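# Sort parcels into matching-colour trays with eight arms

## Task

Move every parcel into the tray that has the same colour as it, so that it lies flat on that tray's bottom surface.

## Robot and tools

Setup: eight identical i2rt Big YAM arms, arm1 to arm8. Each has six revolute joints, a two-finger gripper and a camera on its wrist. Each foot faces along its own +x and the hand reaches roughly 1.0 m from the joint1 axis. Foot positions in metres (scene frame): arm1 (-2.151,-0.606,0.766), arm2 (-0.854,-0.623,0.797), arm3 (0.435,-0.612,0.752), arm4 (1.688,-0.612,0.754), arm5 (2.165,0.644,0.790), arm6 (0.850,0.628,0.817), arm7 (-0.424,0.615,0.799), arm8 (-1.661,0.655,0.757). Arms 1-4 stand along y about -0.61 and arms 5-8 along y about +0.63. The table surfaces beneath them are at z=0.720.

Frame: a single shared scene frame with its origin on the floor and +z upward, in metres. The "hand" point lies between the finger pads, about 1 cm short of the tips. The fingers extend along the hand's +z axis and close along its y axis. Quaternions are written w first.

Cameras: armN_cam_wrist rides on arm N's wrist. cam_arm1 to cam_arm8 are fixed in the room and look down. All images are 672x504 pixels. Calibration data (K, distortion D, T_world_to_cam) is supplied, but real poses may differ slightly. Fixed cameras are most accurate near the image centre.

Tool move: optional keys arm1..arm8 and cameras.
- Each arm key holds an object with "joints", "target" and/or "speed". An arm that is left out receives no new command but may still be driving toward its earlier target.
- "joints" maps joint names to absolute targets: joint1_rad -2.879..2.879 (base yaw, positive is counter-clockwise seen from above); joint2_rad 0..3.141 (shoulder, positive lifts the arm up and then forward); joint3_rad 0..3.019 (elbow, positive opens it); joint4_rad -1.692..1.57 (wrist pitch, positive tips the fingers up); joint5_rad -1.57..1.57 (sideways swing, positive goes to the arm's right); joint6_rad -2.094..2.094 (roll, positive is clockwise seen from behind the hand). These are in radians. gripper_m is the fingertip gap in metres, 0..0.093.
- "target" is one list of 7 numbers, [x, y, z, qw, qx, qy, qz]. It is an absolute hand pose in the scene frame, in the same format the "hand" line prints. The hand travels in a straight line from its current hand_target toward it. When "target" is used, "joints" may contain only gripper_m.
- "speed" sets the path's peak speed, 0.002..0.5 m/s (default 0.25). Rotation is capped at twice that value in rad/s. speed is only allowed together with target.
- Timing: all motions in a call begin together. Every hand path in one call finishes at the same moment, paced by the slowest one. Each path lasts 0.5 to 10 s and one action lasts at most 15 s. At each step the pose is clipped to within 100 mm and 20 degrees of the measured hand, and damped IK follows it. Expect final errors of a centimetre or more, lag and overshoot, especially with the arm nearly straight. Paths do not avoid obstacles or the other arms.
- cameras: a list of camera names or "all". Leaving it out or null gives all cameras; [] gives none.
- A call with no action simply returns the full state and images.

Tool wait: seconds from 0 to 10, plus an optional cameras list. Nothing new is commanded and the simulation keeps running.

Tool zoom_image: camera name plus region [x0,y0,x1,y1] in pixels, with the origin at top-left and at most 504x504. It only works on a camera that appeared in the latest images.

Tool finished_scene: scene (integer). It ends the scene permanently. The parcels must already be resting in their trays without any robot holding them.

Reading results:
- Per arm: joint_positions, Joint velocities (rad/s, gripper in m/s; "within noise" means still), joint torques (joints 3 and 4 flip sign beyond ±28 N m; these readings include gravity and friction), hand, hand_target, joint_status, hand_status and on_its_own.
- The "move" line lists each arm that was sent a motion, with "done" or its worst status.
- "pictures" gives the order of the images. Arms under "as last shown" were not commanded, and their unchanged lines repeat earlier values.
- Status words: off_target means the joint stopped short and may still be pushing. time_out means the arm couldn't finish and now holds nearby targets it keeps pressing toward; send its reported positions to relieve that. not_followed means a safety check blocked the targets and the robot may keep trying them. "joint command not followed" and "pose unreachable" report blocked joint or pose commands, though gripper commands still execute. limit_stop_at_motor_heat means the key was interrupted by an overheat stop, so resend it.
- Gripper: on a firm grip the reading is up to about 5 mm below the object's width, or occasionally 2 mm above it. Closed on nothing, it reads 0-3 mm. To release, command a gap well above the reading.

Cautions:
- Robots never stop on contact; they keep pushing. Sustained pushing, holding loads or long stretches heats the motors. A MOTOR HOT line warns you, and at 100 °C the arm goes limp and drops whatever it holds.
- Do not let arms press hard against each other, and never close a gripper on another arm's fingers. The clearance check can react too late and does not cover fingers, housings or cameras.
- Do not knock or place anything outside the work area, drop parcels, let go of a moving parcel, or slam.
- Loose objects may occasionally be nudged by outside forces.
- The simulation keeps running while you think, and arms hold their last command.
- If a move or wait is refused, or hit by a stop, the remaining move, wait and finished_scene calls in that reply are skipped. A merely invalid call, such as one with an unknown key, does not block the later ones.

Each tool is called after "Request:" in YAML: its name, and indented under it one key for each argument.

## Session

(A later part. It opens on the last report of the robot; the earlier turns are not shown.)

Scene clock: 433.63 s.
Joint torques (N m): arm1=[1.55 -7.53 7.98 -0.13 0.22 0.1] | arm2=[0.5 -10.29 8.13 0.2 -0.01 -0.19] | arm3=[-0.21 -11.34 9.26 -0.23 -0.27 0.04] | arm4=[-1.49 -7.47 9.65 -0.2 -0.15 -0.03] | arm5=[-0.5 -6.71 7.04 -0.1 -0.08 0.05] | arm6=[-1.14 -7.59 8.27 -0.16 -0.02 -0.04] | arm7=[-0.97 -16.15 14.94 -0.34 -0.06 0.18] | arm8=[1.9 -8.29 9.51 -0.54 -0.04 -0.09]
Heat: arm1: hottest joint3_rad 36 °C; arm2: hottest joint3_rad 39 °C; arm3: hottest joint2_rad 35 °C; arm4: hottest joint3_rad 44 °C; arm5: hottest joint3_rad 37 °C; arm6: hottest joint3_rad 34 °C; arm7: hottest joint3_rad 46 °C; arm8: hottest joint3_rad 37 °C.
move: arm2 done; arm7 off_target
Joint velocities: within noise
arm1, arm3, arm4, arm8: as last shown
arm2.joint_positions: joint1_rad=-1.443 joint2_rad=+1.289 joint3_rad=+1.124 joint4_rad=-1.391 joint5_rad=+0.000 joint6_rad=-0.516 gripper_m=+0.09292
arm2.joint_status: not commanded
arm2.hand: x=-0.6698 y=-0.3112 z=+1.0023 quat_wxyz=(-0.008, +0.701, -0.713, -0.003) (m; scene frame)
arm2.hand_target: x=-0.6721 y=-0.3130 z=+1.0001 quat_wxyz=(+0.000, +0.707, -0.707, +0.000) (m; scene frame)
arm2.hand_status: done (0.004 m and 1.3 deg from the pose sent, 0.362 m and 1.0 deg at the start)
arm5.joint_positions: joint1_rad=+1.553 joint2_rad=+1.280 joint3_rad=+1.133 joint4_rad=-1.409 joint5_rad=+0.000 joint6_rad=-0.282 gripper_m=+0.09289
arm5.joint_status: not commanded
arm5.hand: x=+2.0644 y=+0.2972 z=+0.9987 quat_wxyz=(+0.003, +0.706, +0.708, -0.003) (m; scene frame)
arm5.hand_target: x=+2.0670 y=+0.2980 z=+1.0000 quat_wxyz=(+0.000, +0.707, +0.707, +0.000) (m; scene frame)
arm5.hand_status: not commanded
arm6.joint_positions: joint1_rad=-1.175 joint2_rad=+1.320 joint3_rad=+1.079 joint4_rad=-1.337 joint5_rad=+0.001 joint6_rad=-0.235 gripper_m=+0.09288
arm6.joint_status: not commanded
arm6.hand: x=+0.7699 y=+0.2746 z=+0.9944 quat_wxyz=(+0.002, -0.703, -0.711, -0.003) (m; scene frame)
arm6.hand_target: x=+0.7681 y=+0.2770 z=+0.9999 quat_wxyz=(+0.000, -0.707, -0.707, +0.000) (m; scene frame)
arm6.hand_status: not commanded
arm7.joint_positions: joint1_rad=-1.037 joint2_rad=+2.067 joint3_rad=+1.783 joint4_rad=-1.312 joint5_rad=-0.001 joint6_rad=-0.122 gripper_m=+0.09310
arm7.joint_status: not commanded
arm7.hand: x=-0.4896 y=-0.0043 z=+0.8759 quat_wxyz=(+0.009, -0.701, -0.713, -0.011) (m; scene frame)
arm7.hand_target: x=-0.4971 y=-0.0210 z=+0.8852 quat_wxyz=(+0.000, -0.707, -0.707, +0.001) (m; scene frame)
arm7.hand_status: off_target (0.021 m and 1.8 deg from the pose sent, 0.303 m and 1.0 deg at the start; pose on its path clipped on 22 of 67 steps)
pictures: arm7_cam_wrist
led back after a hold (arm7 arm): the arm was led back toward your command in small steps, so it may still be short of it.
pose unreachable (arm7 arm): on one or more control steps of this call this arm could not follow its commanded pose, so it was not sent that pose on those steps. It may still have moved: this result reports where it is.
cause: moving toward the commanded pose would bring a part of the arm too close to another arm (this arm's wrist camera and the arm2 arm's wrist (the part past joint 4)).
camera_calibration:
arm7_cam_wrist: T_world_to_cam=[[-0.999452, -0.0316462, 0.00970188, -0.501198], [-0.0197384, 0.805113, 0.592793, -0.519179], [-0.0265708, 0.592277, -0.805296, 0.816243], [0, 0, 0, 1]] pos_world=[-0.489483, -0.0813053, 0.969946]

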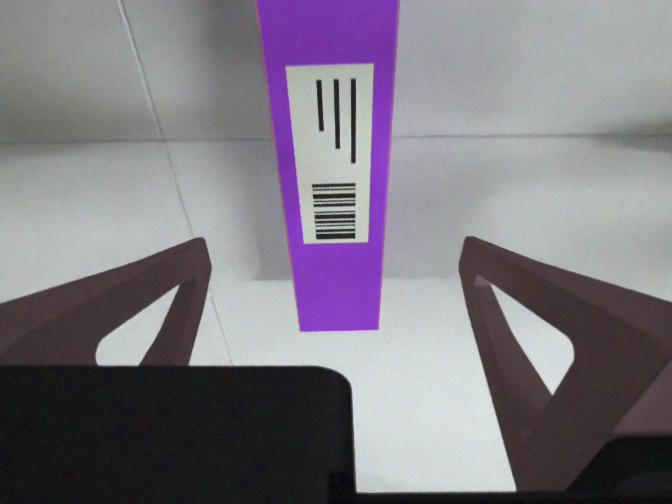

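Request:
move:
  arm7: {"target":[-0.494,-0.016,0.766,0,0.707,0.707,0],"speed":0.2}
  cameras: ["arm7_cam_wrist"]

Request:
move:
  arm7: {"joints":{"gripper_m":0.042}}
  cameras: []

Request:
move:
  arm7: {"target":[-0.465,0.257,1.0,0,0.707,0.707,0],"speed":0.38}
  cameras: ["arm7_cam_wrist"]

Request:
move:
  arm7: {"joints":{"joint1_rad":2.162,"joint6_rad":-0.01}}
  cameras: []

Request:
move:
  arm7: {"target":[-0.390,1.325,0.88,0,-0.695,0.719,0],"speed":0.33}
  cameras: ["cam_arm7","arm7_cam_wrist"]

Scene clock: 448.77 s.
Joint torques (N m): arm1=[1.67 -7.59 7.97 -0.05 0.18 0.06] | arm2=[0.5 -10.34 8.13 0.21 -0.01 -0.19] | arm3=[-0.26 -11.34 9.28 -0.25 -0.27 0.04] | arm4=[-1.55 -7.41 9.65 -0.2 -0.15 -0.03] | arm5=[-0.38 -6.77 6.84 -0.06 -0.07 0.04] | arm6=[-1.08 -7.65 8.27 -0.14 -0.03 -0.04] | arm7=[-0.67 -17.38 8.81 0.51 -0.06 0.22] | arm8=[2.26 -8.41 9.5 -0.51 -0.05 -0.1]
Heat: arm1: hottest joint3_rad 36 °C; arm2: hottest joint3_rad 39 °C; arm3: hottest joint2_rad 34 °C; arm4: hottest joint3_rad 43 °C; arm5: hottest joint3_rad 38 °C; arm6: hottest joint3_rad 34 °C; arm7: hottest joint3_rad 50 °C; arm8: hottest joint3_rad 37 °C.
move: arm7 done
Joint velocities: within noise
arm1, arm2, arm3, arm4, arm5, arm6: as last shown
arm7.joint_positions: joint1_rad=-1.037 joint2_rad=+2.191 joint3_rad=+1.699 joint4_rad=-1.080 joint5_rad=-0.001 joint6_rad=-0.120 gripper_m=+0.09310
arm7.joint_status: not commanded
arm7.hand: x=-0.4909 y=-0.0152 z=+0.7707 quat_wxyz=(+0.001, -0.702, -0.712, -0.001) (m; scene frame)
arm7.hand_target: x=-0.4941 y=-0.0159 z=+0.7661 quat_wxyz=(+0.000, -0.707, -0.707, +0.000) (m; scene frame)
arm7.hand_status: done (0.006 m and 0.9 deg from the pose sent, 0.111 m and 1.8 deg at the start)
arm8.joint_positions: joint1_rad=+0.410 joint2_rad=+1.280 joint3_rad=+1.223 joint4_rad=-1.497 joint5_rad=-0.001 joint6_rad=-0.186 gripper_m=+0.09292
arm8.joint_status: not commanded
arm8.hand: x=-1.7322 y=+0.2987 z=+1.0028 quat_wxyz=(-0.006, -0.710, -0.704, +0.007) (m; scene frame)
arm8.hand_target: x=-1.7311 y=+0.3019 z=+1.0001 quat_wxyz=(+0.000, -0.707, -0.707, +0.000) (m; scene frame)
arm8.hand_status: not commanded
pictures: arm7_cam_wrist
camera_calibration:
arm7_cam_wrist: T_world_to_cam=[[-0.999459, -0.0301907, 0.0130633, -0.504358], [-0.0172571, 0.819282, 0.573132, -0.431314], [-0.0280057, 0.572596, -0.819359, 0.747802], [0, 0, 0, 1]] pos_world=[-0.490586, -0.0900476, 0.866507]

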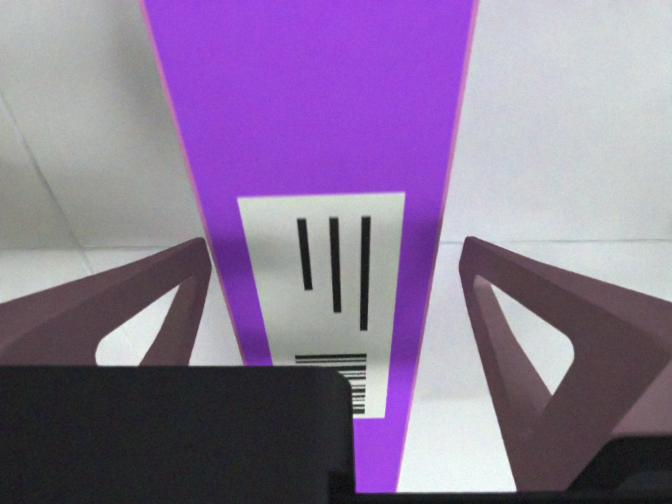

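Scene clock: 449.37 s.
Joint torques (N m): arm1=[1.61 -7.41 7.94 -0.05 0.17 0.07] | arm2=[0.5 -10.29 8.13 0.21 -0.01 -0.19] | arm3=[-0.26 -11.34 9.25 -0.27 -0.27 0.04] | arm4=[-1.55 -7.41 9.65 -0.2 -0.15 -0.03] | arm5=[0.03 -6.83 6.98 -0.01 -0.11 0.02] | arm6=[-1.08 -7.59 8.27 -0.16 -0.02 -0.04] | arm7=[-0.67 -17.38 8.76 0.51 -0.07 0.22] | arm8=[2.08 -8.18 9.61 -0.57 -0.04 -0.1]
Heat: arm1: hottest joint3_rad 36 °C; arm2: hottest joint3_rad 39 °C; arm3: hottest joint2_rad 34 °C; arm4: hottest joint3_rad 43 °C; arm5: hottest joint3_rad 38 °C; arm6: hottest joint3_rad 34 °C; arm7: hottest joint3_rad 50 °C; arm8: hottest joint3_rad 37 °C.
move: arm7 off_target
Joint velocities: within noise
arm1, arm2, arm3, arm4, arm5, arm6, arm8: as last shown
arm7.joint_positions: joint1_rad=-1.037 joint2_rad=+2.191 joint3_rad=+1.699 joint4_rad=-1.080 joint5_rad=-0.001 joint6_rad=-0.120 gripper_m=+0.06065
arm7.joint_status: gripper_m off_target (ended at +0.06067, target +0.04200)
arm7.hand: x=-0.4908 y=-0.0153 z=+0.7707 quat_wxyz=(+0.001, -0.702, -0.712, -0.001) (m; scene frame)
arm7.hand_target: x=-0.4940 y=-0.0159 z=+0.7661 quat_wxyz=(+0.000, -0.707, -0.707, +0.000) (m; scene frame)
arm7.hand_status: not commanded
pictures: none
No camera images: "cameras" was empty.

Scene clock: 451.23 s.
Joint torques (N m): arm1=[1.2 -7.41 7.9 -0.18 0.16 0.07] | arm2=[0.5 -10.34 8.13 0.21 -0.01 -0.19] | arm3=[-0.21 -11.4 9.25 -0.28 -0.28 0.04] | arm4=[-1.55 -7.41 9.63 -0.2 -0.15 -0.03] | arm5=[-0.38 -6.59 6.93 -0.21 -0.12 0.03] | arm6=[-1.14 -7.59 8.25 -0.16 -0.02 -0.03] | arm7=[-1.14 -8.18 9.01 -0.27 -0.05 0.16] | arm8=[2.26 -8.23 9.51 -0.5 -0.06 -0.1]
Heat: arm1: hottest joint3_rad 36 °C; arm2: hottest joint3_rad 39 °C; arm3: hottest joint2_rad 34 °C; arm4: hottest joint3_rad 43 °C; arm5: hottest joint3_rad 38 °C; arm6: hottest joint3_rad 34 °C; arm7: hottest joint3_rad 49 °C; arm8: hottest joint3_rad 37 °C.
move: arm7 done
Joint velocities: within noise
arm1, arm2, arm3, arm4, arm5, arm6, arm8: as last shown
arm7.joint_positions: joint1_rad=-1.037 joint2_rad=+1.291 joint3_rad=+1.131 joint4_rad=-1.385 joint5_rad=-0.001 joint6_rad=-0.120 gripper_m=+0.06065
arm7.joint_status: not commanded
arm7.hand: x=-0.4624 y=+0.2504 z=+1.0051 quat_wxyz=(-0.007, -0.702, -0.712, +0.009) (m; scene frame)
arm7.hand_target: x=-0.4649 y=+0.2570 z=+1.0002 quat_wxyz=(+0.000, -0.707, -0.707, +0.000) (m; scene frame)
arm7.hand_status: done (0.009 m and 1.6 deg from the pose sent, 0.357 m and 0.8 deg at the start)
pictures: arm7_cam_wrist
camera_calibration:
arm7_cam_wrist: T_world_to_cam=[[-0.999444, -0.0290801, 0.0163086, -0.474434], [-0.0152813, 0.834279, 0.551131, -0.763498], [-0.0296329, 0.550575, -0.83426, 0.80819], [0, 0, 0, 1]] pos_world=[-0.461889, 0.178205, 1.10277]

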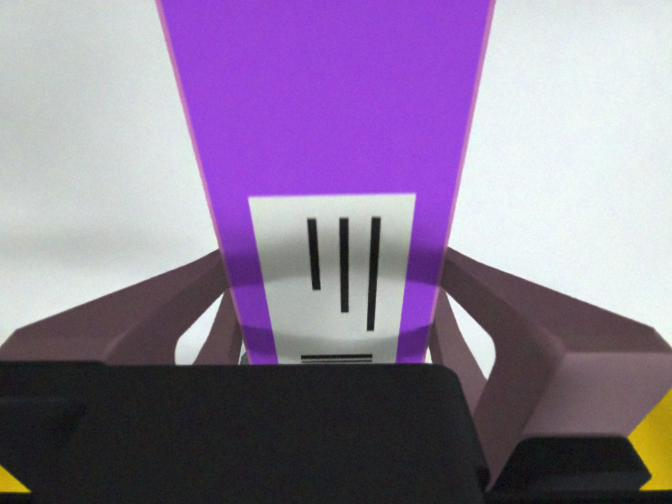

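Scene clock: 453.73 s.
Joint torques (N m): arm1=[1.49 -7.3 7.91 -0.09 0.19 0.07] | arm2=[0.5 -10.34 8.12 0.21 -0.01 -0.19] | arm3=[-0.26 -11.34 9.26 -0.23 -0.27 0.04] | arm4=[-1.49 -7.41 9.65 -0.2 -0.15 -0.03] | arm5=[-0.21 -6.83 6.89 -0.14 -0.09 -0.01] | arm6=[-1.14 -7.71 8.27 -0.17 -0.03 -0.03] | arm7=[0.21 -8.88 9.01 -0.24 -0.06 0.2] | arm8=[2.08 -8.23 9.59 -0.47 -0.05 -0.09]
Heat: arm1: hottest joint3_rad 36 °C; arm2: hottest joint3_rad 39 °C; arm3: hottest joint2_rad 34 °C; arm4: hottest joint3_rad 43 °C; arm5: hottest joint3_rad 38 °C; arm6: hottest joint3_rad 34 °C; arm7: hottest joint3_rad 49 °C; arm8: hottest joint3_rad 37 °C.
move: arm7 done
Joint velocities: within noise
arm1.joint_positions: joint1_rad=-1.543 joint2_rad=+1.287 joint3_rad=+1.209 joint4_rad=-1.472 joint5_rad=+0.004 joint6_rad=+0.008 gripper_m=+0.09288
arm1.joint_status: not commanded
arm1.hand: x=-2.2949 y=-0.9417 z=+1.0067 quat_wxyz=(-0.009, -0.834, -0.551, +0.012) (m; scene frame)
arm1.hand_target: x=-2.2931 y=-0.9369 z=+1.0001 quat_wxyz=(+0.000, -0.836, -0.548, +0.000) (m; scene frame)
arm1.hand_status: not commanded
arm2, arm3, arm5, arm6, arm8: as last shown
arm4.joint_positions: joint1_rad=-1.881 joint2_rad=+1.282 joint3_rad=+1.237 joint4_rad=-1.505 joint5_rad=-0.013 joint6_rad=-0.038 gripper_m=+0.09291
arm4.joint_status: not commanded
arm4.hand: x=+1.9110 y=-0.9008 z=+1.0037 quat_wxyz=(-0.009, -0.431, -0.902, +0.006) (m; scene frame)
arm4.hand_target: x=+1.9041 y=-0.9000 z=+1.0001 quat_wxyz=(+0.000, -0.434, -0.901, +0.000) (m; scene frame)
arm4.hand_status: not commanded
arm7.joint_positions: joint1_rad=+2.156 joint2_rad=+1.301 joint3_rad=+1.131 joint4_rad=-1.385 joint5_rad=-0.001 joint6_rad=-0.019 gripper_m=+0.06053
arm7.joint_status: all done
arm7.hand: x=-0.4033 y=+0.9805 z=+1.0036 quat_wxyz=(-0.006, +0.694, -0.720, -0.007) (m; scene frame)
arm7.hand_target: x=-0.4058 y=+0.9736 z=+1.0020 quat_wxyz=(-0.002, +0.693, -0.721, -0.002) (m; scene frame)
arm7.hand_status: not commanded
pictures: none
No camera images: "cameras" was empty.

Scene clock: 456.30 s.
Joint torques (N m): arm1=[1.49 -7.24 7.91 -0.13 0.17 0.07] | arm2=[0.5 -10.34 8.13 0.21 -0.01 -0.19] | arm3=[-0.38 -11.34 9.25 -0.27 -0.26 0.05] | arm4=[-1.49 -7.47 9.65 -0.18 -0.15 -0.03] | arm5=[-0.62 -7.3 6.91 -0.12 -0.08 0.04] | arm6=[-1.14 -7.65 8.25 -0.14 -0.02 -0.04] | arm7=[0.26 -18.37 15.6 -0.38 0.01 0.17] | arm8=[1.9 -8.7 9.5 -0.46 -0.04 -0.1]
Heat: arm1: hottest joint3_rad 36 °C; arm2: hottest joint3_rad 38 °C; arm3: hottest joint2_rad 34 °C; arm4: hottest joint3_rad 43 °C; arm5: hottest joint3_rad 38 °C; arm6: hottest joint3_rad 34 °C; arm7: hottest joint3_rad 49 °C; arm8: hottest joint3_rad 37 °C.
move: arm7 off_target
Joint velocities: within noise
arm1, arm2, arm3, arm4, arm5, arm6, arm8: as last shown
arm7.joint_positions: joint1_rad=+2.156 joint2_rad=+2.303 joint3_rad=+2.163 joint4_rad=-1.467 joint5_rad=-0.001 joint6_rad=-0.019 gripper_m=+0.06053
arm7.joint_status: not commanded
arm7.hand: x=-0.3854 y=+1.3084 z=+0.8687 quat_wxyz=(+0.013, +0.694, -0.720, +0.011) (m; scene frame)
arm7.hand_target: x=-0.3900 y=+1.3238 z=+0.8802 quat_wxyz=(-0.001, +0.695, -0.719, -0.001) (m; scene frame)
arm7.hand_status: off_target (0.021 m and 1.9 deg from the pose sent, 0.366 m and 1.1 deg at the start)
pictures: arm7_cam_wrist, cam_arm7
camera_calibration:
arm7_cam_wrist: T_world_to_cam=[[0.999738, -0.0202819, 0.0105878, 0.399428], [-0.0225874, -0.801279, 0.597864, 0.526683], [-0.00364207, -0.597947, -0.801527, 1.59854], [0, 0, 0, 1]] pos_world=[-0.381605, 1.38596, 0.962157]

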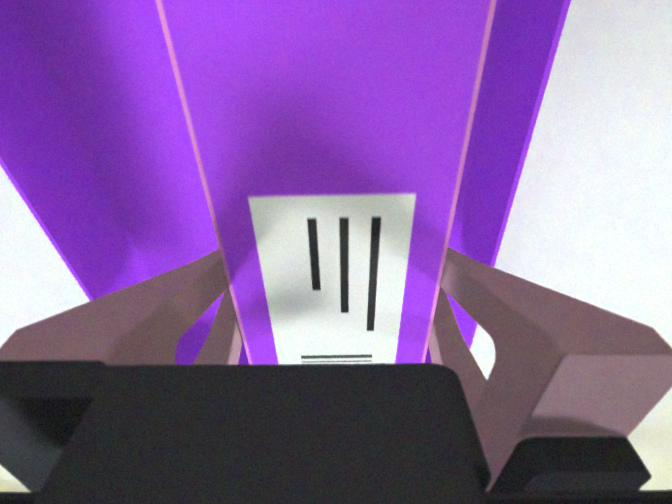

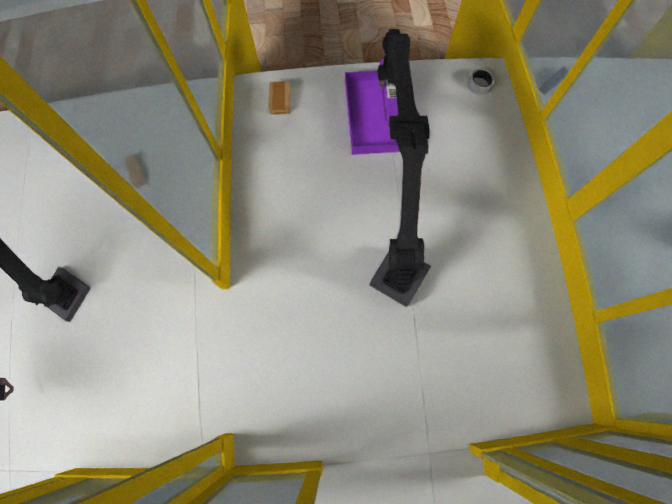

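Request:
move:
  arm7: {"target":[-0.414,1.322,0.860,0,-0.695,0.719,0],"speed":0.2}
  cameras: []

Request:
move:
  arm7: {"target":[-0.416,1.322,0.784,0,-0.695,0.719,0],"speed":0.15}
  cameras: ["arm7_cam_wrist","cam_arm7"]

Scene clock: 468.10 s.
Joint torques (N m): arm1=[1.61 -7.47 7.95 -0.17 0.19 0.09] | arm2=[0.5 -10.34 8.13 0.21 -0.01 -0.19] | arm3=[-0.21 -11.4 9.26 -0.25 -0.26 0.04] | arm4=[-1.55 -7.41 9.63 -0.2 -0.15 -0.03] | arm5=[0.26 -6.83 6.91 -0.02 -0.09 0.05] | arm6=[-1.14 -7.59 8.25 -0.13 -0.02 -0.03] | arm7=[-0.44 -18.55 11 0.47 0.01 0.23] | arm8=[2.08 -8.64 9.52 -0.51 -0.06 -0.09]
Heat: arm1: hottest joint3_rad 36 °C; arm2: hottest joint3_rad 38 °C; arm3: hottest joint3_rad 34 °C; arm4: hottest joint3_rad 43 °C; arm5: hottest joint3_rad 38 °C; arm6: hottest joint3_rad 35 °C; arm7: hottest joint3_rad 51 °C; arm8: hottest joint3_rad 37 °C.
move: arm7 done
Joint velocities: within noise
arm1, arm2, arm3, arm4, arm5, arm6, arm8: as last shown
arm7.joint_positions: joint1_rad=+2.196 joint2_rad=+2.303 joint3_rad=+2.163 joint4_rad=-1.438 joint5_rad=-0.001 joint6_rad=+0.011 gripper_m=+0.06053
arm7.joint_status: not commanded
arm7.hand: x=-0.4131 y=+1.3167 z=+0.8685 quat_wxyz=(+0.002, +0.698, -0.716, +0.001) (m; scene frame)
arm7.hand_target: x=-0.4139 y=+1.3217 z=+0.8600 quat_wxyz=(+0.000, +0.695, -0.719, +0.000) (m; scene frame)
arm7.hand_status: done (0.010 m and 0.5 deg from the pose sent, 0.033 m and 1.9 deg at the start)
pictures: none
No camera images: "cameras" was empty.

Scene clock: 469.23 s.
Joint torques (N m): arm1=[1.26 -7.65 7.99 -0.16 0.17 0.06] | arm2=[0.5 -10.29 8.13 0.21 -0.01 -0.19] | arm3=[-0.21 -11.4 9.26 -0.28 -0.27 0.03] | arm4=[-1.55 -7.47 9.65 -0.2 -0.15 -0.03] | arm5=[0.15 -6.83 6.95 0.02 -0.06 0.03] | arm6=[-1.08 -7.59 8.28 -0.16 -0.02 -0.04] | arm7=[-0.03 -17.03 8.13 0.46 0.02 0.22] | arm8=[2.08 -8.35 9.54 -0.49 -0.05 -0.11]
Heat: arm1: hottest joint3_rad 36 °C; arm2: hottest joint3_rad 38 °C; arm3: hottest joint3_rad 34 °C; arm4: hottest joint3_rad 43 °C; arm5: hottest joint3_rad 38 °C; arm6: hottest joint3_rad 35 °C; arm7: hottest joint3_rad 51 °C; arm8: hottest joint3_rad 37 °C.
move: arm7 off_target
Joint velocities: within noise
arm1, arm2, arm4, arm5, arm6, arm8: as last shown
arm3.joint_positions: joint1_rad=+0.239 joint2_rad=+1.285 joint3_rad=+1.231 joint4_rad=-1.510 joint5_rad=-0.004 joint6_rad=-0.375 gripper_m=+0.09297
arm3.joint_status: not commanded
arm3.hand: x=+0.0956 y=-0.4815 z=+0.9970 quat_wxyz=(-0.002, +1.000, +0.001, -0.001) (m; scene frame)
arm3.hand_target: x=+0.0980 y=-0.4849 z=+1.0000 quat_wxyz=(+0.000, +1.000, +0.000, +0.000) (m; scene frame)
arm3.hand_status: not commanded
arm7.joint_positions: joint1_rad=+2.196 joint2_rad=+2.330 joint3_rad=+2.093 joint4_rad=-1.280 joint5_rad=-0.001 joint6_rad=+0.013 gripper_m=+0.06053
arm7.joint_status: not commanded
arm7.hand: x=-0.4129 y=+1.3309 z=+0.8246 quat_wxyz=(-0.019, +0.697, -0.717, -0.021) (m; scene frame)
arm7.hand_target: x=-0.4158 y=+1.3205 z=+0.7852 quat_wxyz=(+0.000, +0.695, -0.719, +0.000) (m; scene frame)
arm7.hand_status: off_target (0.042 m and 3.3 deg from the pose sent, 0.085 m and 0.5 deg at the start)
pictures: arm7_cam_wrist, cam_arm7
camera_calibration:
arm7_cam_wrist: T_world_to_cam=[[0.999845, -0.0129613, 0.0119317, 0.417131], [-0.0172884, -0.852108, 0.523081, 0.701933], [0.00338727, -0.523206, -0.8522, 1.52177], [0, 0, 0, 1]] pos_world=[-0.410086, 1.39973, 0.924709]

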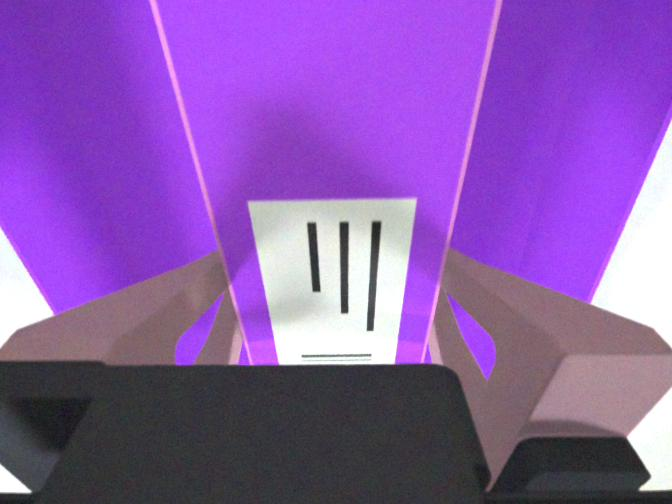

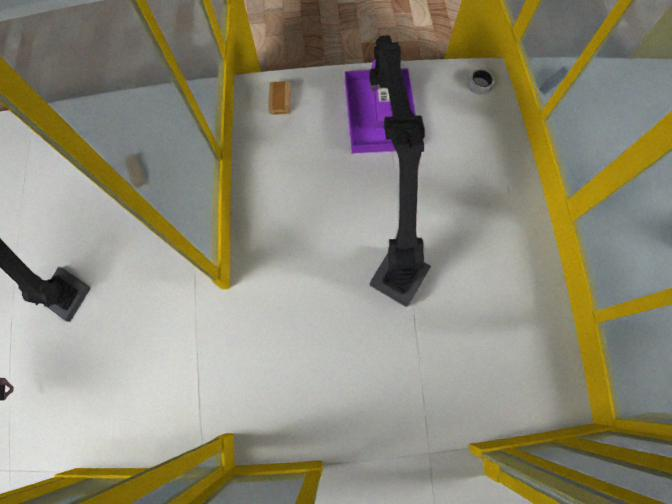

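Request:
zoom_image:
  camera: "cam_arm7"
  region: [320, 30, 440, 170]

Scaled by 3.600.

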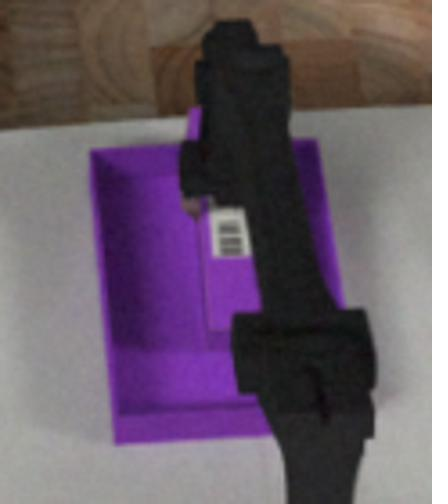

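Request:
move:
  arm7: {"target":[-0.413,1.320,0.880,0,-0.695,0.719,0],"speed":0.2}
  cameras: []

Request:
move:
  arm7: {"target":[-0.414,1.298,0.86,0,-0.695,0.719,0],"speed":0.2}
  cameras: ["cam_arm7"]

Request:
zoom_image:
  camera: "cam_arm7"
  region: [320, 30, 440, 170]

Scene clock: 485.80 s.
Joint torques (N m): arm1=[1.44 -7.41 7.92 -0.09 0.18 0.08] | arm2=[0.5 -10.34 8.13 0.21 -0.01 -0.19] | arm3=[-0.15 -11.34 9.31 -0.28 -0.26 0.03] | arm4=[-1.55 -7.41 9.65 -0.18 -0.15 -0.03] | arm5=[-0.44 -6.83 7.02 -0.14 -0.05 0.05] | arm6=[-1.14 -7.59 8.25 -0.16 -0.02 -0.04] | arm7=[-0.26 -20.95 15.39 -0.47 0 0.18] | arm8=[1.9 -8.59 9.5 -0.51 -0.04 -0.1]
Heat: arm1: hottest joint3_rad 36 °C; arm2: hottest joint3_rad 38 °C; arm3: hottest joint3_rad 34 °C; arm4: hottest joint3_rad 43 °C; arm5: hottest joint3_rad 38 °C; arm6: hottest joint3_rad 35 °C; arm7: hottest joint3_rad 48 °C; arm8: hottest joint3_rad 37 °C.
move: arm7 off_target
Joint velocities: within noise
arm1, arm3, arm4, arm8: as last shown
arm2.joint_positions: joint1_rad=-1.443 joint2_rad=+1.289 joint3_rad=+1.124 joint4_rad=-1.391 joint5_rad=+0.000 joint6_rad=-0.516 gripper_m=+0.09292
arm2.joint_status: not commanded
arm2.hand: x=-0.6698 y=-0.3112 z=+1.0023 quat_wxyz=(-0.008, +0.701, -0.713, -0.003) (m; scene frame)
arm2.hand_target: x=-0.6721 y=-0.3130 z=+1.0001 quat_wxyz=(+0.000, +0.707, -0.707, +0.000) (m; scene frame)
arm2.hand_status: not commanded
arm5.joint_positions: joint1_rad=+1.553 joint2_rad=+1.280 joint3_rad=+1.133 joint4_rad=-1.409 joint5_rad=+0.000 joint6_rad=-0.282 gripper_m=+0.09289
arm5.joint_status: not commanded
arm5.hand: x=+2.0644 y=+0.2972 z=+0.9987 quat_wxyz=(+0.003, +0.706, +0.708, -0.003) (m; scene frame)
arm5.hand_target: x=+2.0670 y=+0.2980 z=+1.0000 quat_wxyz=(+0.000, +0.707, +0.707, +0.000) (m; scene frame)
arm5.hand_status: not commanded
arm6.joint_positions: joint1_rad=-1.175 joint2_rad=+1.320 joint3_rad=+1.079 joint4_rad=-1.337 joint5_rad=+0.001 joint6_rad=-0.235 gripper_m=+0.09288
arm6.joint_status: not commanded
arm6.hand: x=+0.7699 y=+0.2746 z=+0.9944 quat_wxyz=(+0.002, -0.703, -0.711, -0.003) (m; scene frame)
arm6.hand_target: x=+0.7681 y=+0.2770 z=+0.9999 quat_wxyz=(+0.000, -0.707, -0.707, +0.000) (m; scene frame)
arm6.hand_status: not commanded
arm7.joint_positions: joint1_rad=+2.196 joint2_rad=+2.317 joint3_rad=+2.120 joint4_rad=-1.448 joint5_rad=-0.001 joint6_rad=+0.013 gripper_m=+0.06053
arm7.joint_status: not commanded
arm7.hand: x=-0.4134 y=+1.2996 z=+0.8434 quat_wxyz=(+0.026, +0.697, -0.716, +0.025) (m; scene frame)
arm7.hand_target: x=-0.4129 y=+1.3178 z=+0.8804 quat_wxyz=(+0.000, +0.695, -0.719, +0.000) (m; scene frame)
arm7.hand_status: off_target (0.042 m and 4.1 deg from the pose sent, 0.056 m and 3.3 deg at the start)
pictures: none
No camera images: "cameras" was empty.

Scene clock: 486.93 s.
Joint torques (N m): arm1=[1.14 -7.06 7.84 -0.16 0.17 0.05] | arm2=[0.56 -10.34 8.13 0.21 -0.01 -0.19] | arm3=[-0.32 -11.28 9.24 -0.28 -0.26 0.04] | arm4=[-1.49 -7.41 9.65 -0.2 -0.15 -0.03] | arm5=[-0.5 -6.71 6.97 -0.06 -0.08 0.06] | arm6=[-1.2 -7.65 8.27 -0.17 -0.03 -0.04] | arm7=[-0.21 -20.54 8.79 0.5 0.01 0.18] | arm8=[2.08 -8.23 9.54 -0.5 -0.04 -0.1]
Heat: arm1: hottest joint3_rad 36 °C; arm2: hottest joint3_rad 38 °C; arm3: hottest joint3_rad 34 °C; arm4: hottest joint3_rad 43 °C; arm5: hottest joint3_rad 38 °C; arm6: hottest joint3_rad 35 °C; arm7: hottest joint3_rad 48 °C; arm8: hottest joint3_rad 37 °C.
move: arm7 done
Joint velocities: arm1=[within noise] | arm2=[-0.005 -0.005 0.007 0.002 0.037 -0.154 0] | arm3=[within noise] | arm4=[within noise] | arm5=[within noise] | arm6=[within noise] | arm7=[within noise] | arm8=[within noise]
arm1, arm2, arm3, arm4, arm5, arm6: as last shown
arm7.joint_positions: joint1_rad=+2.196 joint2_rad=+2.260 joint3_rad=+2.044 joint4_rad=-1.375 joint5_rad=-0.001 joint6_rad=+0.013 gripper_m=+0.06053
arm7.joint_status: not commanded
arm7.hand: x=-0.4134 y=+1.2977 z=+0.8528 quat_wxyz=(+0.007, +0.697, -0.717, +0.006) (m; scene frame)
arm7.hand_target: x=-0.4139 y=+1.2980 z=+0.8600 quat_wxyz=(+0.000, +0.695, -0.719, +0.000) (m; scene frame)
arm7.hand_status: done (0.007 m and 1.1 deg from the pose sent, 0.017 m and 4.1 deg at the start)
arm8.joint_positions: joint1_rad=+0.410 joint2_rad=+1.280 joint3_rad=+1.223 joint4_rad=-1.497 joint5_rad=-0.001 joint6_rad=-0.186 gripper_m=+0.09292
arm8.joint_status: not commanded
arm8.hand: x=-1.7322 y=+0.2987 z=+1.0028 quat_wxyz=(-0.006, -0.710, -0.704, +0.007) (m; scene frame)
arm8.hand_target: x=-1.7311 y=+0.3019 z=+1.0001 quat_wxyz=(+0.000, -0.707, -0.707, +0.000) (m; scene frame)
arm8.hand_status: not commanded
pictures: cam_arm7

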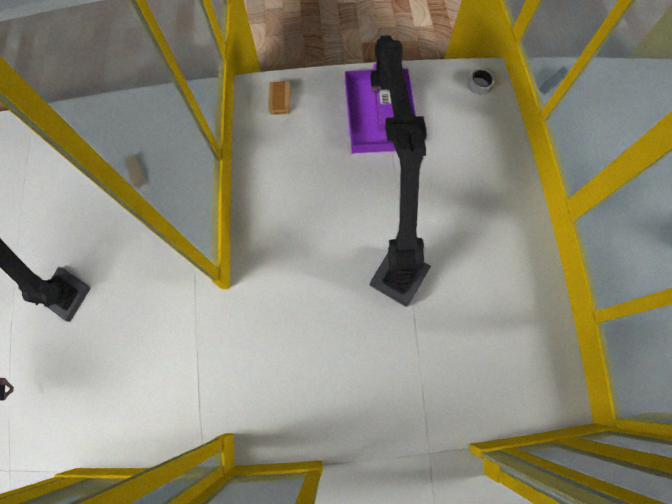

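Scaled by 3.600.

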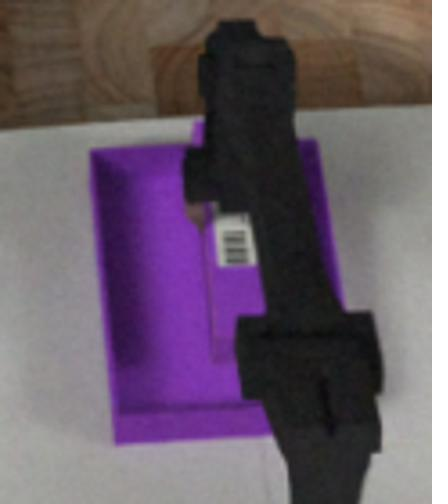

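Request:
move:
  arm7: {"target":[-0.416,1.280,0.835,0,-0.695,0.719,0],"speed":0.2}
  cameras: []

Request:
move:
  arm7: {"target":[-0.416,1.280,0.778,0,-0.695,0.719,0],"speed":0.13}
  cameras: ["cam_arm7","arm7_cam_wrist"]

Request:
zoom_image:
  camera: "cam_arm7"
  region: [320, 30, 440, 170]

Scene clock: 497.90 s.
Joint torques (N m): arm1=[1.2 -7.41 7.98 -0.21 0.18 0.08] | arm2=[0.5 -10.34 8.13 0.23 -0.01 -0.19] | arm3=[-0.26 -11.34 9.31 -0.24 -0.27 0.04] | arm4=[-1.55 -7.41 9.66 -0.2 -0.15 -0.03] | arm5=[-0.09 -6.53 7.13 -0.02 -0.11 0.03] | arm6=[-1.14 -7.65 8.27 -0.17 -0.02 -0.04] | arm7=[0.09 -20.37 8.54 0.47 0 0.21] | arm8=[1.96 -8.23 9.54 -0.46 -0.05 -0.11]
Heat: arm1: hottest joint3_rad 36 °C; arm2: hottest joint3_rad 38 °C; arm3: hottest joint2_rad 33 °C; arm4: hottest joint3_rad 43 °C; arm5: hottest joint3_rad 38 °C; arm6: hottest joint3_rad 35 °C; arm7: hottest joint3_rad 46 °C; arm8: hottest joint3_rad 38 °C.
move: arm7 done
Joint velocities: within noise
arm1, arm2, arm3, arm4, arm5, arm6, arm8: as last shown
arm7.joint_positions: joint1_rad=+2.196 joint2_rad=+2.229 joint3_rad=+1.915 joint4_rad=-1.280 joint5_rad=-0.001 joint6_rad=+0.014 gripper_m=+0.06053
arm7.joint_status: not commanded
arm7.hand: x=-0.4137 y=+1.2792 z=+0.8256 quat_wxyz=(+0.008, +0.697, -0.717, +0.007) (m; scene frame)
arm7.hand_target: x=-0.4159 y=+1.2799 z=+0.8350 quat_wxyz=(+0.000, +0.695, -0.719, +0.000) (m; scene frame)
arm7.hand_status: done (0.010 m and 1.3 deg from the pose sent, 0.025 m and 1.1 deg at the start)
pictures: none
No camera images: "cameras" was empty.

Scene clock: 499.07 s.
Joint torques (N m): arm1=[1.32 -7.47 7.91 -0.12 0.18 0.08] | arm2=[0.5 -10.34 8.13 0.2 -0.01 -0.19] | arm3=[-0.26 -11.4 9.25 -0.28 -0.27 0.04] | arm4=[-1.49 -7.47 9.65 -0.2 -0.15 -0.03] | arm5=[-0.21 -7.24 6.89 -0.02 -0.11 0.01] | arm6=[-1.14 -7.65 8.25 -0.17 -0.02 -0.04] | arm7=[-0.03 -17.73 8.57 0.5 0.01 0.21] | arm8=[1.9 -8.41 9.52 -0.53 -0.04 -0.11]
Heat: arm1: hottest joint3_rad 36 °C; arm2: hottest joint3_rad 38 °C; arm3: hottest joint2_rad 33 °C; arm4: hottest joint3_rad 43 °C; arm5: hottest joint3_rad 38 °C; arm6: hottest joint3_rad 35 °C; arm7: hottest joint3_rad 46 °C; arm8: hottest joint3_rad 38 °C.
move: arm7 off_target
Joint velocities: within noise
arm1, arm2, arm3, arm4, arm5, arm6, arm8: as last shown
arm7.joint_positions: joint1_rad=+2.196 joint2_rad=+2.250 joint3_rad=+1.858 joint4_rad=-1.168 joint5_rad=-0.001 joint6_rad=+0.014 gripper_m=+0.06053
arm7.joint_status: not commanded
arm7.hand: x=-0.4137 y=+1.2829 z=+0.7916 quat_wxyz=(-0.004, +0.697, -0.717, -0.005) (m; scene frame)
arm7.hand_target: x=-0.4159 y=+1.2799 z=+0.7783 quat_wxyz=(+0.000, +0.695, -0.719, +0.000) (m; scene frame)
arm7.hand_status: off_target (0.014 m and 0.8 deg from the pose sent, 0.048 m and 1.3 deg at the start)
pictures: arm7_cam_wrist, cam_arm7
camera_calibration:
arm7_cam_wrist: T_world_to_cam=[[0.999842, -0.0132538, 0.0118305, 0.418083], [-0.0176041, -0.828772, 0.559309, 0.619581], [0.00239182, -0.559429, -0.828875, 1.4962], [0, 0, 0, 1]] pos_world=[-0.410688, 1.35605, 0.888678]

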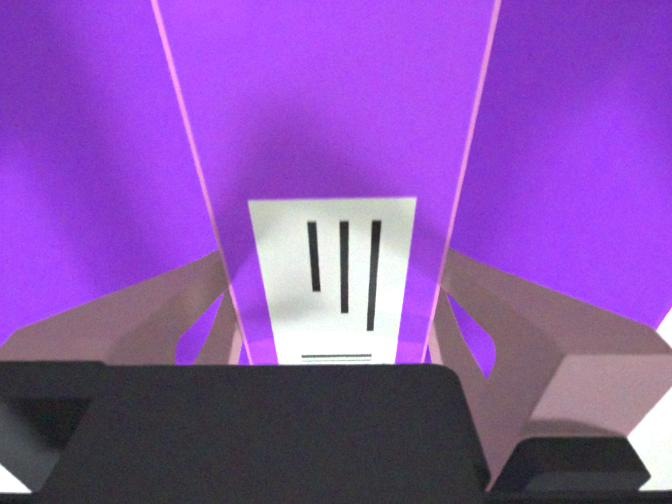

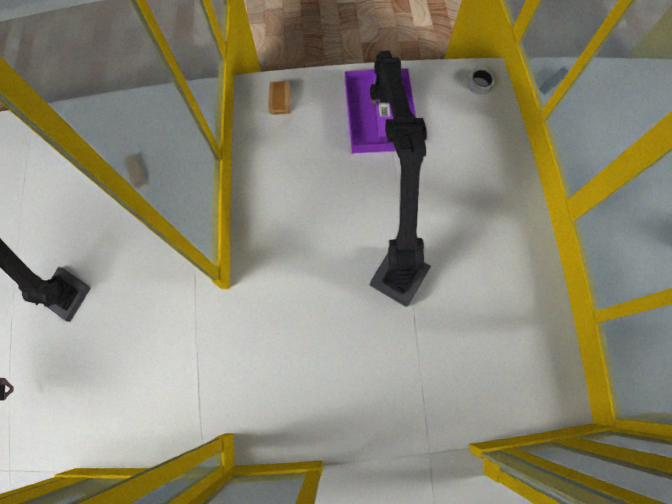

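Scaled by 3.600.

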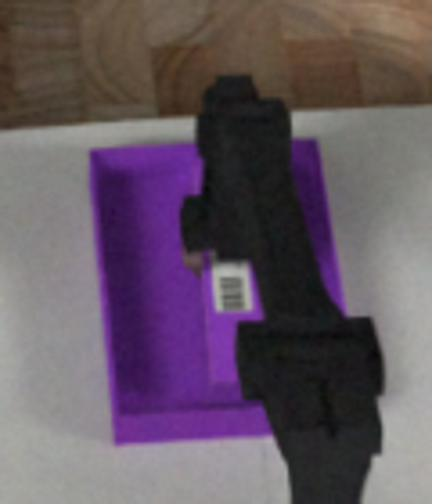

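Request:
move:
  arm7: {"target":[-0.416,1.281,0.762,0,-0.695,0.719,0],"speed":0.13}
  cameras: ["cam_arm7"]

Request:
zoom_image:
  camera: "cam_arm7"
  region: [320, 30, 440, 170]

Scene clock: 505.27 s.
Joint torques (N m): arm1=[1.67 -7.47 7.99 -0.13 0.17 0.09] | arm2=[0.5 -10.29 8.13 0.21 -0.01 -0.19] | arm3=[-0.21 -11.34 9.24 -0.24 -0.26 0.05] | arm4=[-1.55 -7.47 9.65 -0.2 -0.15 -0.03] | arm5=[-0.5 -6.95 6.79 -0.02 -0.08 0.07] | arm6=[-1.14 -7.65 8.27 -0.14 -0.02 -0.03] | arm7=[0.15 -17.55 8.12 0.64 0.02 0.2] | arm8=[2.08 -8.53 9.52 -0.47 -0.04 -0.1]
Heat: arm1: hottest joint3_rad 36 °C; arm2: hottest joint3_rad 38 °C; arm3: hottest joint2_rad 33 °C; arm4: hottest joint3_rad 43 °C; arm5: hottest joint3_rad 38 °C; arm6: hottest joint3_rad 35 °C; arm7: hottest joint3_rad 46 °C; arm8: hottest joint3_rad 38 °C.
move: arm7 off_target
Joint velocities: within noise
arm1.joint_positions: joint1_rad=-1.543 joint2_rad=+1.287 joint3_rad=+1.209 joint4_rad=-1.472 joint5_rad=+0.004 joint6_rad=+0.008 gripper_m=+0.09288
arm1.joint_status: not commanded
arm1.hand: x=-2.2949 y=-0.9417 z=+1.0067 quat_wxyz=(-0.009, -0.834, -0.551, +0.012) (m; scene frame)
arm1.hand_target: x=-2.2931 y=-0.9369 z=+1.0001 quat_wxyz=(+0.000, -0.836, -0.548, +0.000) (m; scene frame)
arm1.hand_status: not commanded
arm2, arm3, arm5, arm6, arm8: as last shown
arm4.joint_positions: joint1_rad=-1.881 joint2_rad=+1.282 joint3_rad=+1.237 joint4_rad=-1.505 joint5_rad=-0.013 joint6_rad=-0.038 gripper_m=+0.09291
arm4.joint_status: not commanded
arm4.hand: x=+1.9110 y=-0.9008 z=+1.0037 quat_wxyz=(-0.009, -0.431, -0.902, +0.006) (m; scene frame)
arm4.hand_target: x=+1.9041 y=-0.9000 z=+1.0001 quat_wxyz=(+0.000, -0.434, -0.901, +0.000) (m; scene frame)
arm4.hand_status: not commanded
arm7.joint_positions: joint1_rad=+2.196 joint2_rad=+2.266 joint3_rad=+1.856 joint4_rad=-1.142 joint5_rad=-0.001 joint6_rad=+0.014 gripper_m=+0.06053
arm7.joint_status: not commanded
arm7.hand: x=-0.4136 y=+1.2862 z=+0.7807 quat_wxyz=(-0.007, +0.697, -0.717, -0.008) (m; scene frame)
arm7.hand_target: x=-0.4158 y=+1.2807 z=+0.7623 quat_wxyz=(+0.000, +0.695, -0.719, +0.000) (m; scene frame)
arm7.hand_status: off_target (0.020 m and 1.3 deg from the pose sent, 0.030 m and 0.8 deg at the start)
pictures: cam_arm7

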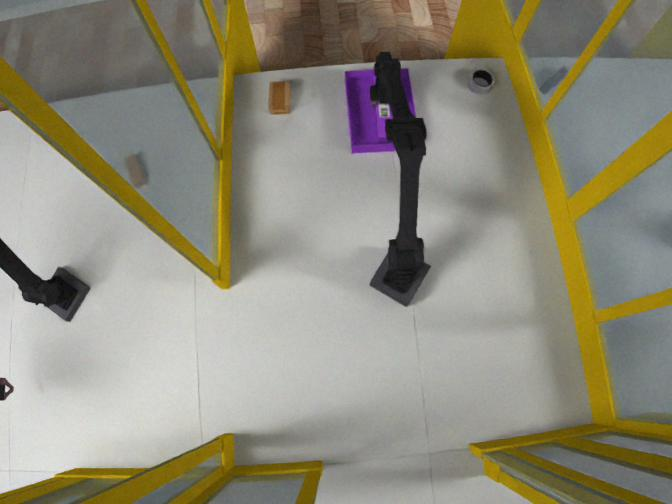

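Scaled by 3.600.

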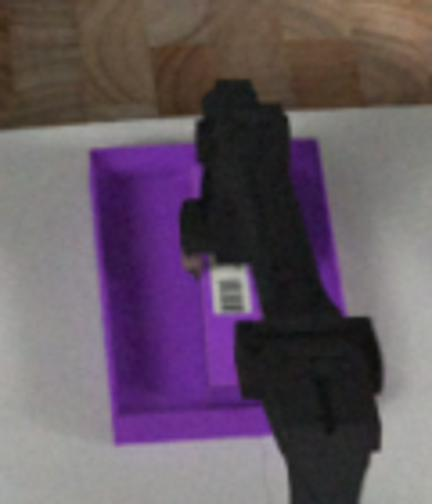

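Request:
move:
  arm7: {"target":[-0.416,1.281,0.753,0,-0.695,0.719,0],"speed":0.13}
  cameras: []

Request:
move:
  arm7: {"joints":{"gripper_m":0.093}}
  cameras: []

Request:
move:
  arm7: {"target":[-0.414,1.284,0.92,0,-0.695,0.719,0],"speed":0.3}
  cameras: []

Request:
move:
  arm7: {"target":[-0.407,0.975,1.0,0,-0.695,0.719,0],"speed":0.4}
  cameras: ["cam_arm7","cam_arm1","cam_arm3","cam_arm4"]

Request:
zoom_image:
  camera: "cam_arm7"
  region: [320, 30, 440, 170]

Scene clock: 514.17 s.
Joint torques (N m): arm1=[1.61 -7.41 7.97 -0.13 0.18 0.06] | arm2=[0.5 -10.29 8.13 0.2 -0.01 -0.19] | arm3=[-0.21 -11.34 9.25 -0.27 -0.26 0.04] | arm4=[-1.55 -7.41 9.65 -0.2 -0.15 -0.03] | arm5=[-0.38 -6.42 7.08 -0.02 -0.06 0.02] | arm6=[-1.08 -7.65 8.28 -0.14 -0.02 -0.03] | arm7=[-0.03 -16.85 7.73 1.05 0.02 0.2] | arm8=[1.79 -8.35 9.51 -0.55 -0.03 -0.1]
Heat: arm1: hottest joint3_rad 36 °C; arm2: hottest joint3_rad 37 °C; arm3: hottest joint2_rad 33 °C; arm4: hottest joint3_rad 43 °C; arm5: hottest joint3_rad 38 °C; arm6: hottest joint3_rad 35 °C; arm7: hottest joint3_rad 46 °C; arm8: hottest joint3_rad 38 °C.
move: arm7 off_target
Joint velocities: within noise
arm1, arm2, arm3, arm4, arm5, arm6, arm8: as last shown
arm7.joint_positions: joint1_rad=+2.196 joint2_rad=+2.266 joint3_rad=+1.853 joint4_rad=-1.137 joint5_rad=-0.001 joint6_rad=+0.014 gripper_m=+0.06053
arm7.joint_status: not commanded
arm7.hand: x=-0.4136 y=+1.2864 z=+0.7798 quat_wxyz=(-0.008, +0.697, -0.717, -0.009) (m; scene frame)
arm7.hand_target: x=-0.4158 y=+1.2802 z=+0.7537 quat_wxyz=(+0.000, +0.695, -0.719, +0.000) (m; scene frame)
arm7.hand_status: off_target (0.027 m and 1.4 deg from the pose sent, 0.028 m and 1.3 deg at the start)
pictures: none
No camera images: "cameras" was empty.

Scene clock: 514.90 s.
Joint torques (N m): arm1=[1.44 -7.24 7.99 -0.12 0.17 0.08] | arm2=[0.5 -10.34 8.13 0.21 -0.01 -0.19] | arm3=[-0.32 -11.34 9.24 -0.25 -0.27 0.04] | arm4=[-1.55 -7.47 9.65 -0.2 -0.15 -0.03] | arm5=[-0.21 -6.59 7.09 -0.01 -0.11 0.04] | arm6=[-1.14 -7.59 8.29 -0.14 -0.03 -0.04] | arm7=[0.03 -17.73 8.18 0.57 0.02 0.2] | arm8=[2.02 -8.35 9.51 -0.54 -0.04 -0.1]
Heat: arm1: hottest joint3_rad 36 °C; arm2: hottest joint3_rad 37 °C; arm3: hottest joint2_rad 33 °C; arm4: hottest joint3_rad 43 °C; arm5: hottest joint3_rad 38 °C; arm6: hottest joint3_rad 35 °C; arm7: hottest joint3_rad 45 °C; arm8: hottest joint3_rad 38 °C.
move: arm7 done
Joint velocities: within noise
arm1, arm2, arm3, arm4, arm5, arm6, arm8: as last shown
arm7.joint_positions: joint1_rad=+2.196 joint2_rad=+2.277 joint3_rad=+1.847 joint4_rad=-1.125 joint5_rad=-0.001 joint6_rad=+0.014 gripper_m=+0.09290
arm7.joint_status: all done
arm7.hand: x=-0.4136 y=+1.2852 z=+0.7705 quat_wxyz=(-0.006, +0.697, -0.717, -0.007) (m; scene frame)
arm7.hand_target: x=-0.4158 y=+1.2801 z=+0.7537 quat_wxyz=(+0.000, +0.695, -0.719, +0.000) (m; scene frame)
arm7.hand_status: not commanded
pictures: none
No camera images: "cameras" was empty.

Scene clock: 516.43 s.
Joint torques (N m): arm1=[1.73 -7.47 7.92 -0.06 0.16 0.08] | arm2=[0.5 -10.34 8.13 0.21 -0.01 -0.19] | arm3=[-0.26 -11.22 9.28 -0.24 -0.27 0.04] | arm4=[-1.55 -7.47 9.63 -0.2 -0.15 -0.03] | arm5=[0.15 -6.36 7.15 -0.1 -0.09 0.05] | arm6=[-1.14 -7.65 8.27 -0.16 -0.02 -0.03] | arm7=[-0.21 -16.97 14.82 -0.38 0.01 0.17] | arm8=[1.79 -8.23 9.47 -0.51 -0.03 -0.1]
Heat: arm1: hottest joint3_rad 36 °C; arm2: hottest joint3_rad 37 °C; arm3: hottest joint2_rad 33 °C; arm4: hottest joint3_rad 43 °C; arm5: hottest joint3_rad 38 °C; arm6: hottest joint3_rad 35 °C; arm7: hottest joint3_rad 46 °C; arm8: hottest joint3_rad 38 °C.
move: arm7 off_target
Joint velocities: within noise
arm1, arm2, arm4, arm5, arm6, arm8: as last shown
arm3.joint_positions: joint1_rad=+0.239 joint2_rad=+1.285 joint3_rad=+1.231 joint4_rad=-1.510 joint5_rad=-0.004 joint6_rad=-0.375 gripper_m=+0.09297
arm3.joint_status: not commanded
arm3.hand: x=+0.0956 y=-0.4815 z=+0.9970 quat_wxyz=(-0.002, +1.000, +0.001, -0.001) (m; scene frame)
arm3.hand_target: x=+0.0980 y=-0.4849 z=+1.0000 quat_wxyz=(+0.000, +1.000, +0.000, +0.000) (m; scene frame)
arm3.hand_status: not commanded
arm7.joint_positions: joint1_rad=+2.196 joint2_rad=+2.143 joint3_rad=+1.997 joint4_rad=-1.452 joint5_rad=-0.001 joint6_rad=+0.014 gripper_m=+0.09293
arm7.joint_status: not commanded
arm7.hand: x=-0.4138 y=+1.2697 z=+0.9120 quat_wxyz=(+0.009, +0.697, -0.717, +0.008) (m; scene frame)
arm7.hand_target: x=-0.4139 y=+1.2832 z=+0.9201 quat_wxyz=(+0.000, +0.695, -0.719, +0.000) (m; scene frame)
arm7.hand_status: off_target (0.016 m and 1.4 deg from the pose sent, 0.150 m and 1.1 deg at the start; pose on its path clipped on 4 of 46 steps)
pictures: none
No camera images: "cameras" was empty.

Scene clock: 518.17 s.
Joint torques (N m): arm1=[1.38 -7.36 7.94 -0.09 0.18 0.09] | arm2=[0.5 -10.34 8.13 0.21 -0.01 -0.19] | arm3=[-0.26 -11.34 9.29 -0.27 -0.26 0.05] | arm4=[-1.55 -7.47 9.65 -0.2 -0.15 -0.03] | arm5=[-0.32 -6.89 6.97 -0.12 -0.1 0.04] | arm6=[-1.2 -7.59 8.28 -0.14 -0.02 -0.04] | arm7=[-1.03 -8.64 8.88 -0.24 0 0.02] | arm8=[2.2 -8.41 9.54 -0.55 -0.06 -0.09]
Heat: arm1: hottest joint3_rad 36 °C; arm2: hottest joint3_rad 37 °C; arm3: hottest joint2_rad 33 °C; arm4: hottest joint3_rad 43 °C; arm5: hottest joint3_rad 38 °C; arm6: hottest joint3_rad 35 °C; arm7: hottest joint3_rad 46 °C; arm8: hottest joint3_rad 38 °C.
move: arm7 done
Joint velocities: within noise
arm1, arm3, arm4, arm8: as last shown
arm2.joint_positions: joint1_rad=-1.443 joint2_rad=+1.289 joint3_rad=+1.124 joint4_rad=-1.391 joint5_rad=+0.000 joint6_rad=-0.516 gripper_m=+0.09292
arm2.joint_status: not commanded
arm2.hand: x=-0.6698 y=-0.3112 z=+1.0023 quat_wxyz=(-0.008, +0.701, -0.713, -0.003) (m; scene frame)
arm2.hand_target: x=-0.6721 y=-0.3130 z=+1.0001 quat_wxyz=(+0.000, +0.707, -0.707, +0.000) (m; scene frame)
arm2.hand_status: not commanded
arm5.joint_positions: joint1_rad=+1.553 joint2_rad=+1.280 joint3_rad=+1.133 joint4_rad=-1.409 joint5_rad=+0.000 joint6_rad=-0.282 gripper_m=+0.09289
arm5.joint_status: not commanded
arm5.hand: x=+2.0644 y=+0.2972 z=+0.9987 quat_wxyz=(+0.003, +0.706, +0.708, -0.003) (m; scene frame)
arm5.hand_target: x=+2.0670 y=+0.2980 z=+1.0000 quat_wxyz=(+0.000, +0.707, +0.707, +0.000) (m; scene frame)
arm5.hand_status: not commanded
arm6.joint_positions: joint1_rad=-1.175 joint2_rad=+1.320 joint3_rad=+1.079 joint4_rad=-1.337 joint5_rad=+0.001 joint6_rad=-0.235 gripper_m=+0.09288
arm6.joint_status: not commanded
arm6.hand: x=+0.7699 y=+0.2746 z=+0.9944 quat_wxyz=(+0.002, -0.703, -0.711, -0.003) (m; scene frame)
arm6.hand_target: x=+0.7681 y=+0.2770 z=+0.9999 quat_wxyz=(+0.000, -0.707, -0.707, +0.000) (m; scene frame)
arm6.hand_status: not commanded
arm7.joint_positions: joint1_rad=+2.176 joint2_rad=+1.303 joint3_rad=+1.135 joint4_rad=-1.385 joint5_rad=-0.001 joint6_rad=+0.000 gripper_m=+0.09293
arm7.joint_status: not commanded
arm7.hand: x=-0.4105 y=+0.9820 z=+1.0041 quat_wxyz=(-0.007, +0.695, -0.719, -0.008) (m; scene frame)
arm7.hand_target: x=-0.4071 y=+0.9750 z=+1.0000 quat_wxyz=(+0.000, +0.695, -0.719, +0.000) (m; scene frame)
arm7.hand_status: done (0.009 m and 1.2 deg from the pose sent, 0.308 m and 1.4 deg at the start)
pictures: cam_arm1, cam_arm3, cam_arm4, cam_arm7

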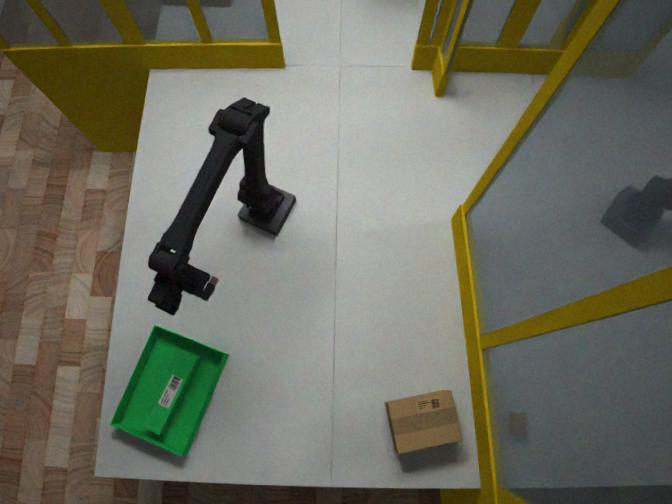

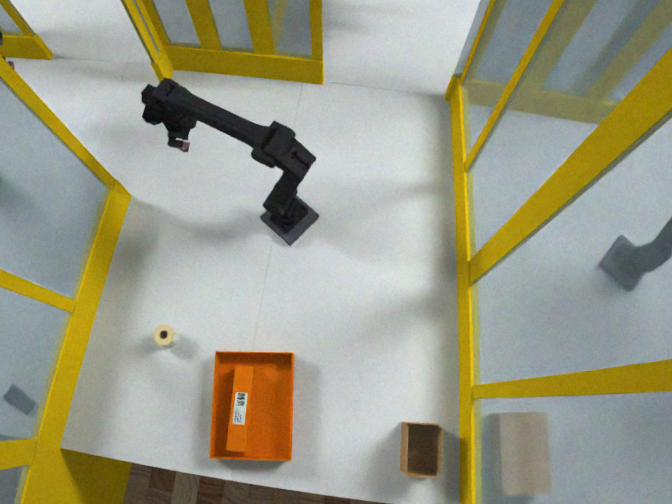

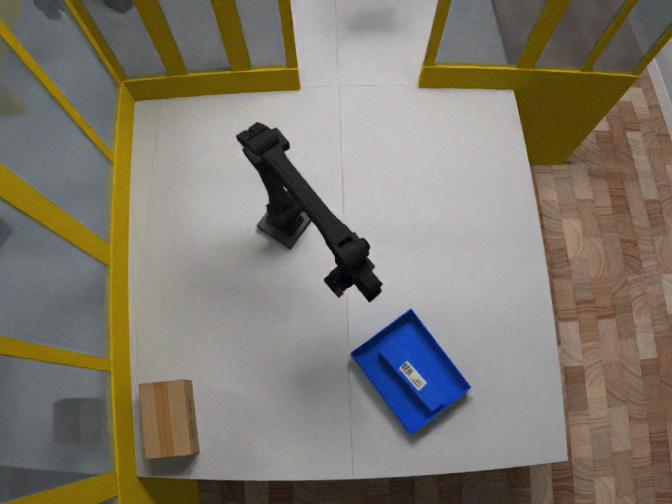

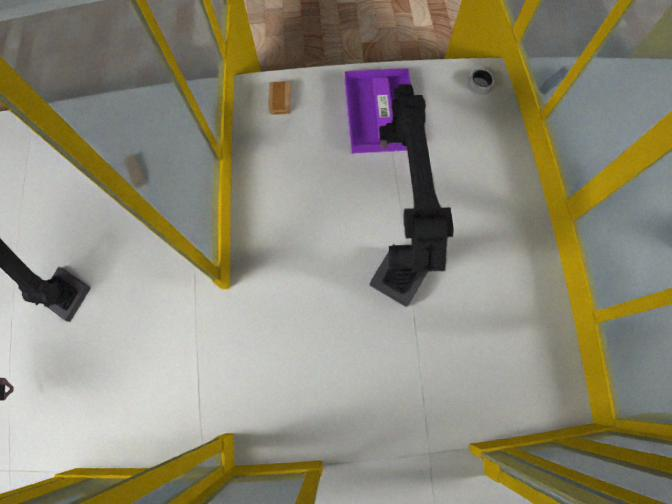

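Scaled by 3.600.

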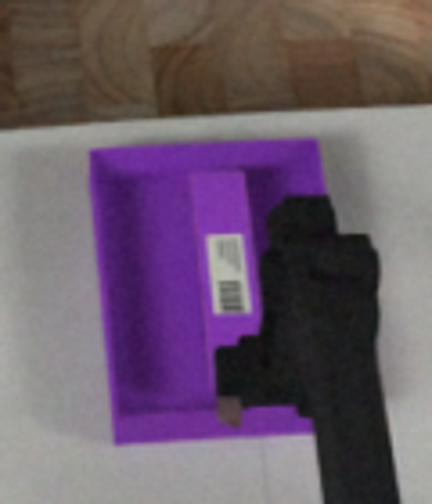

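Request:
finished_scene:
  scene: 2

The scene is finished: the task was done.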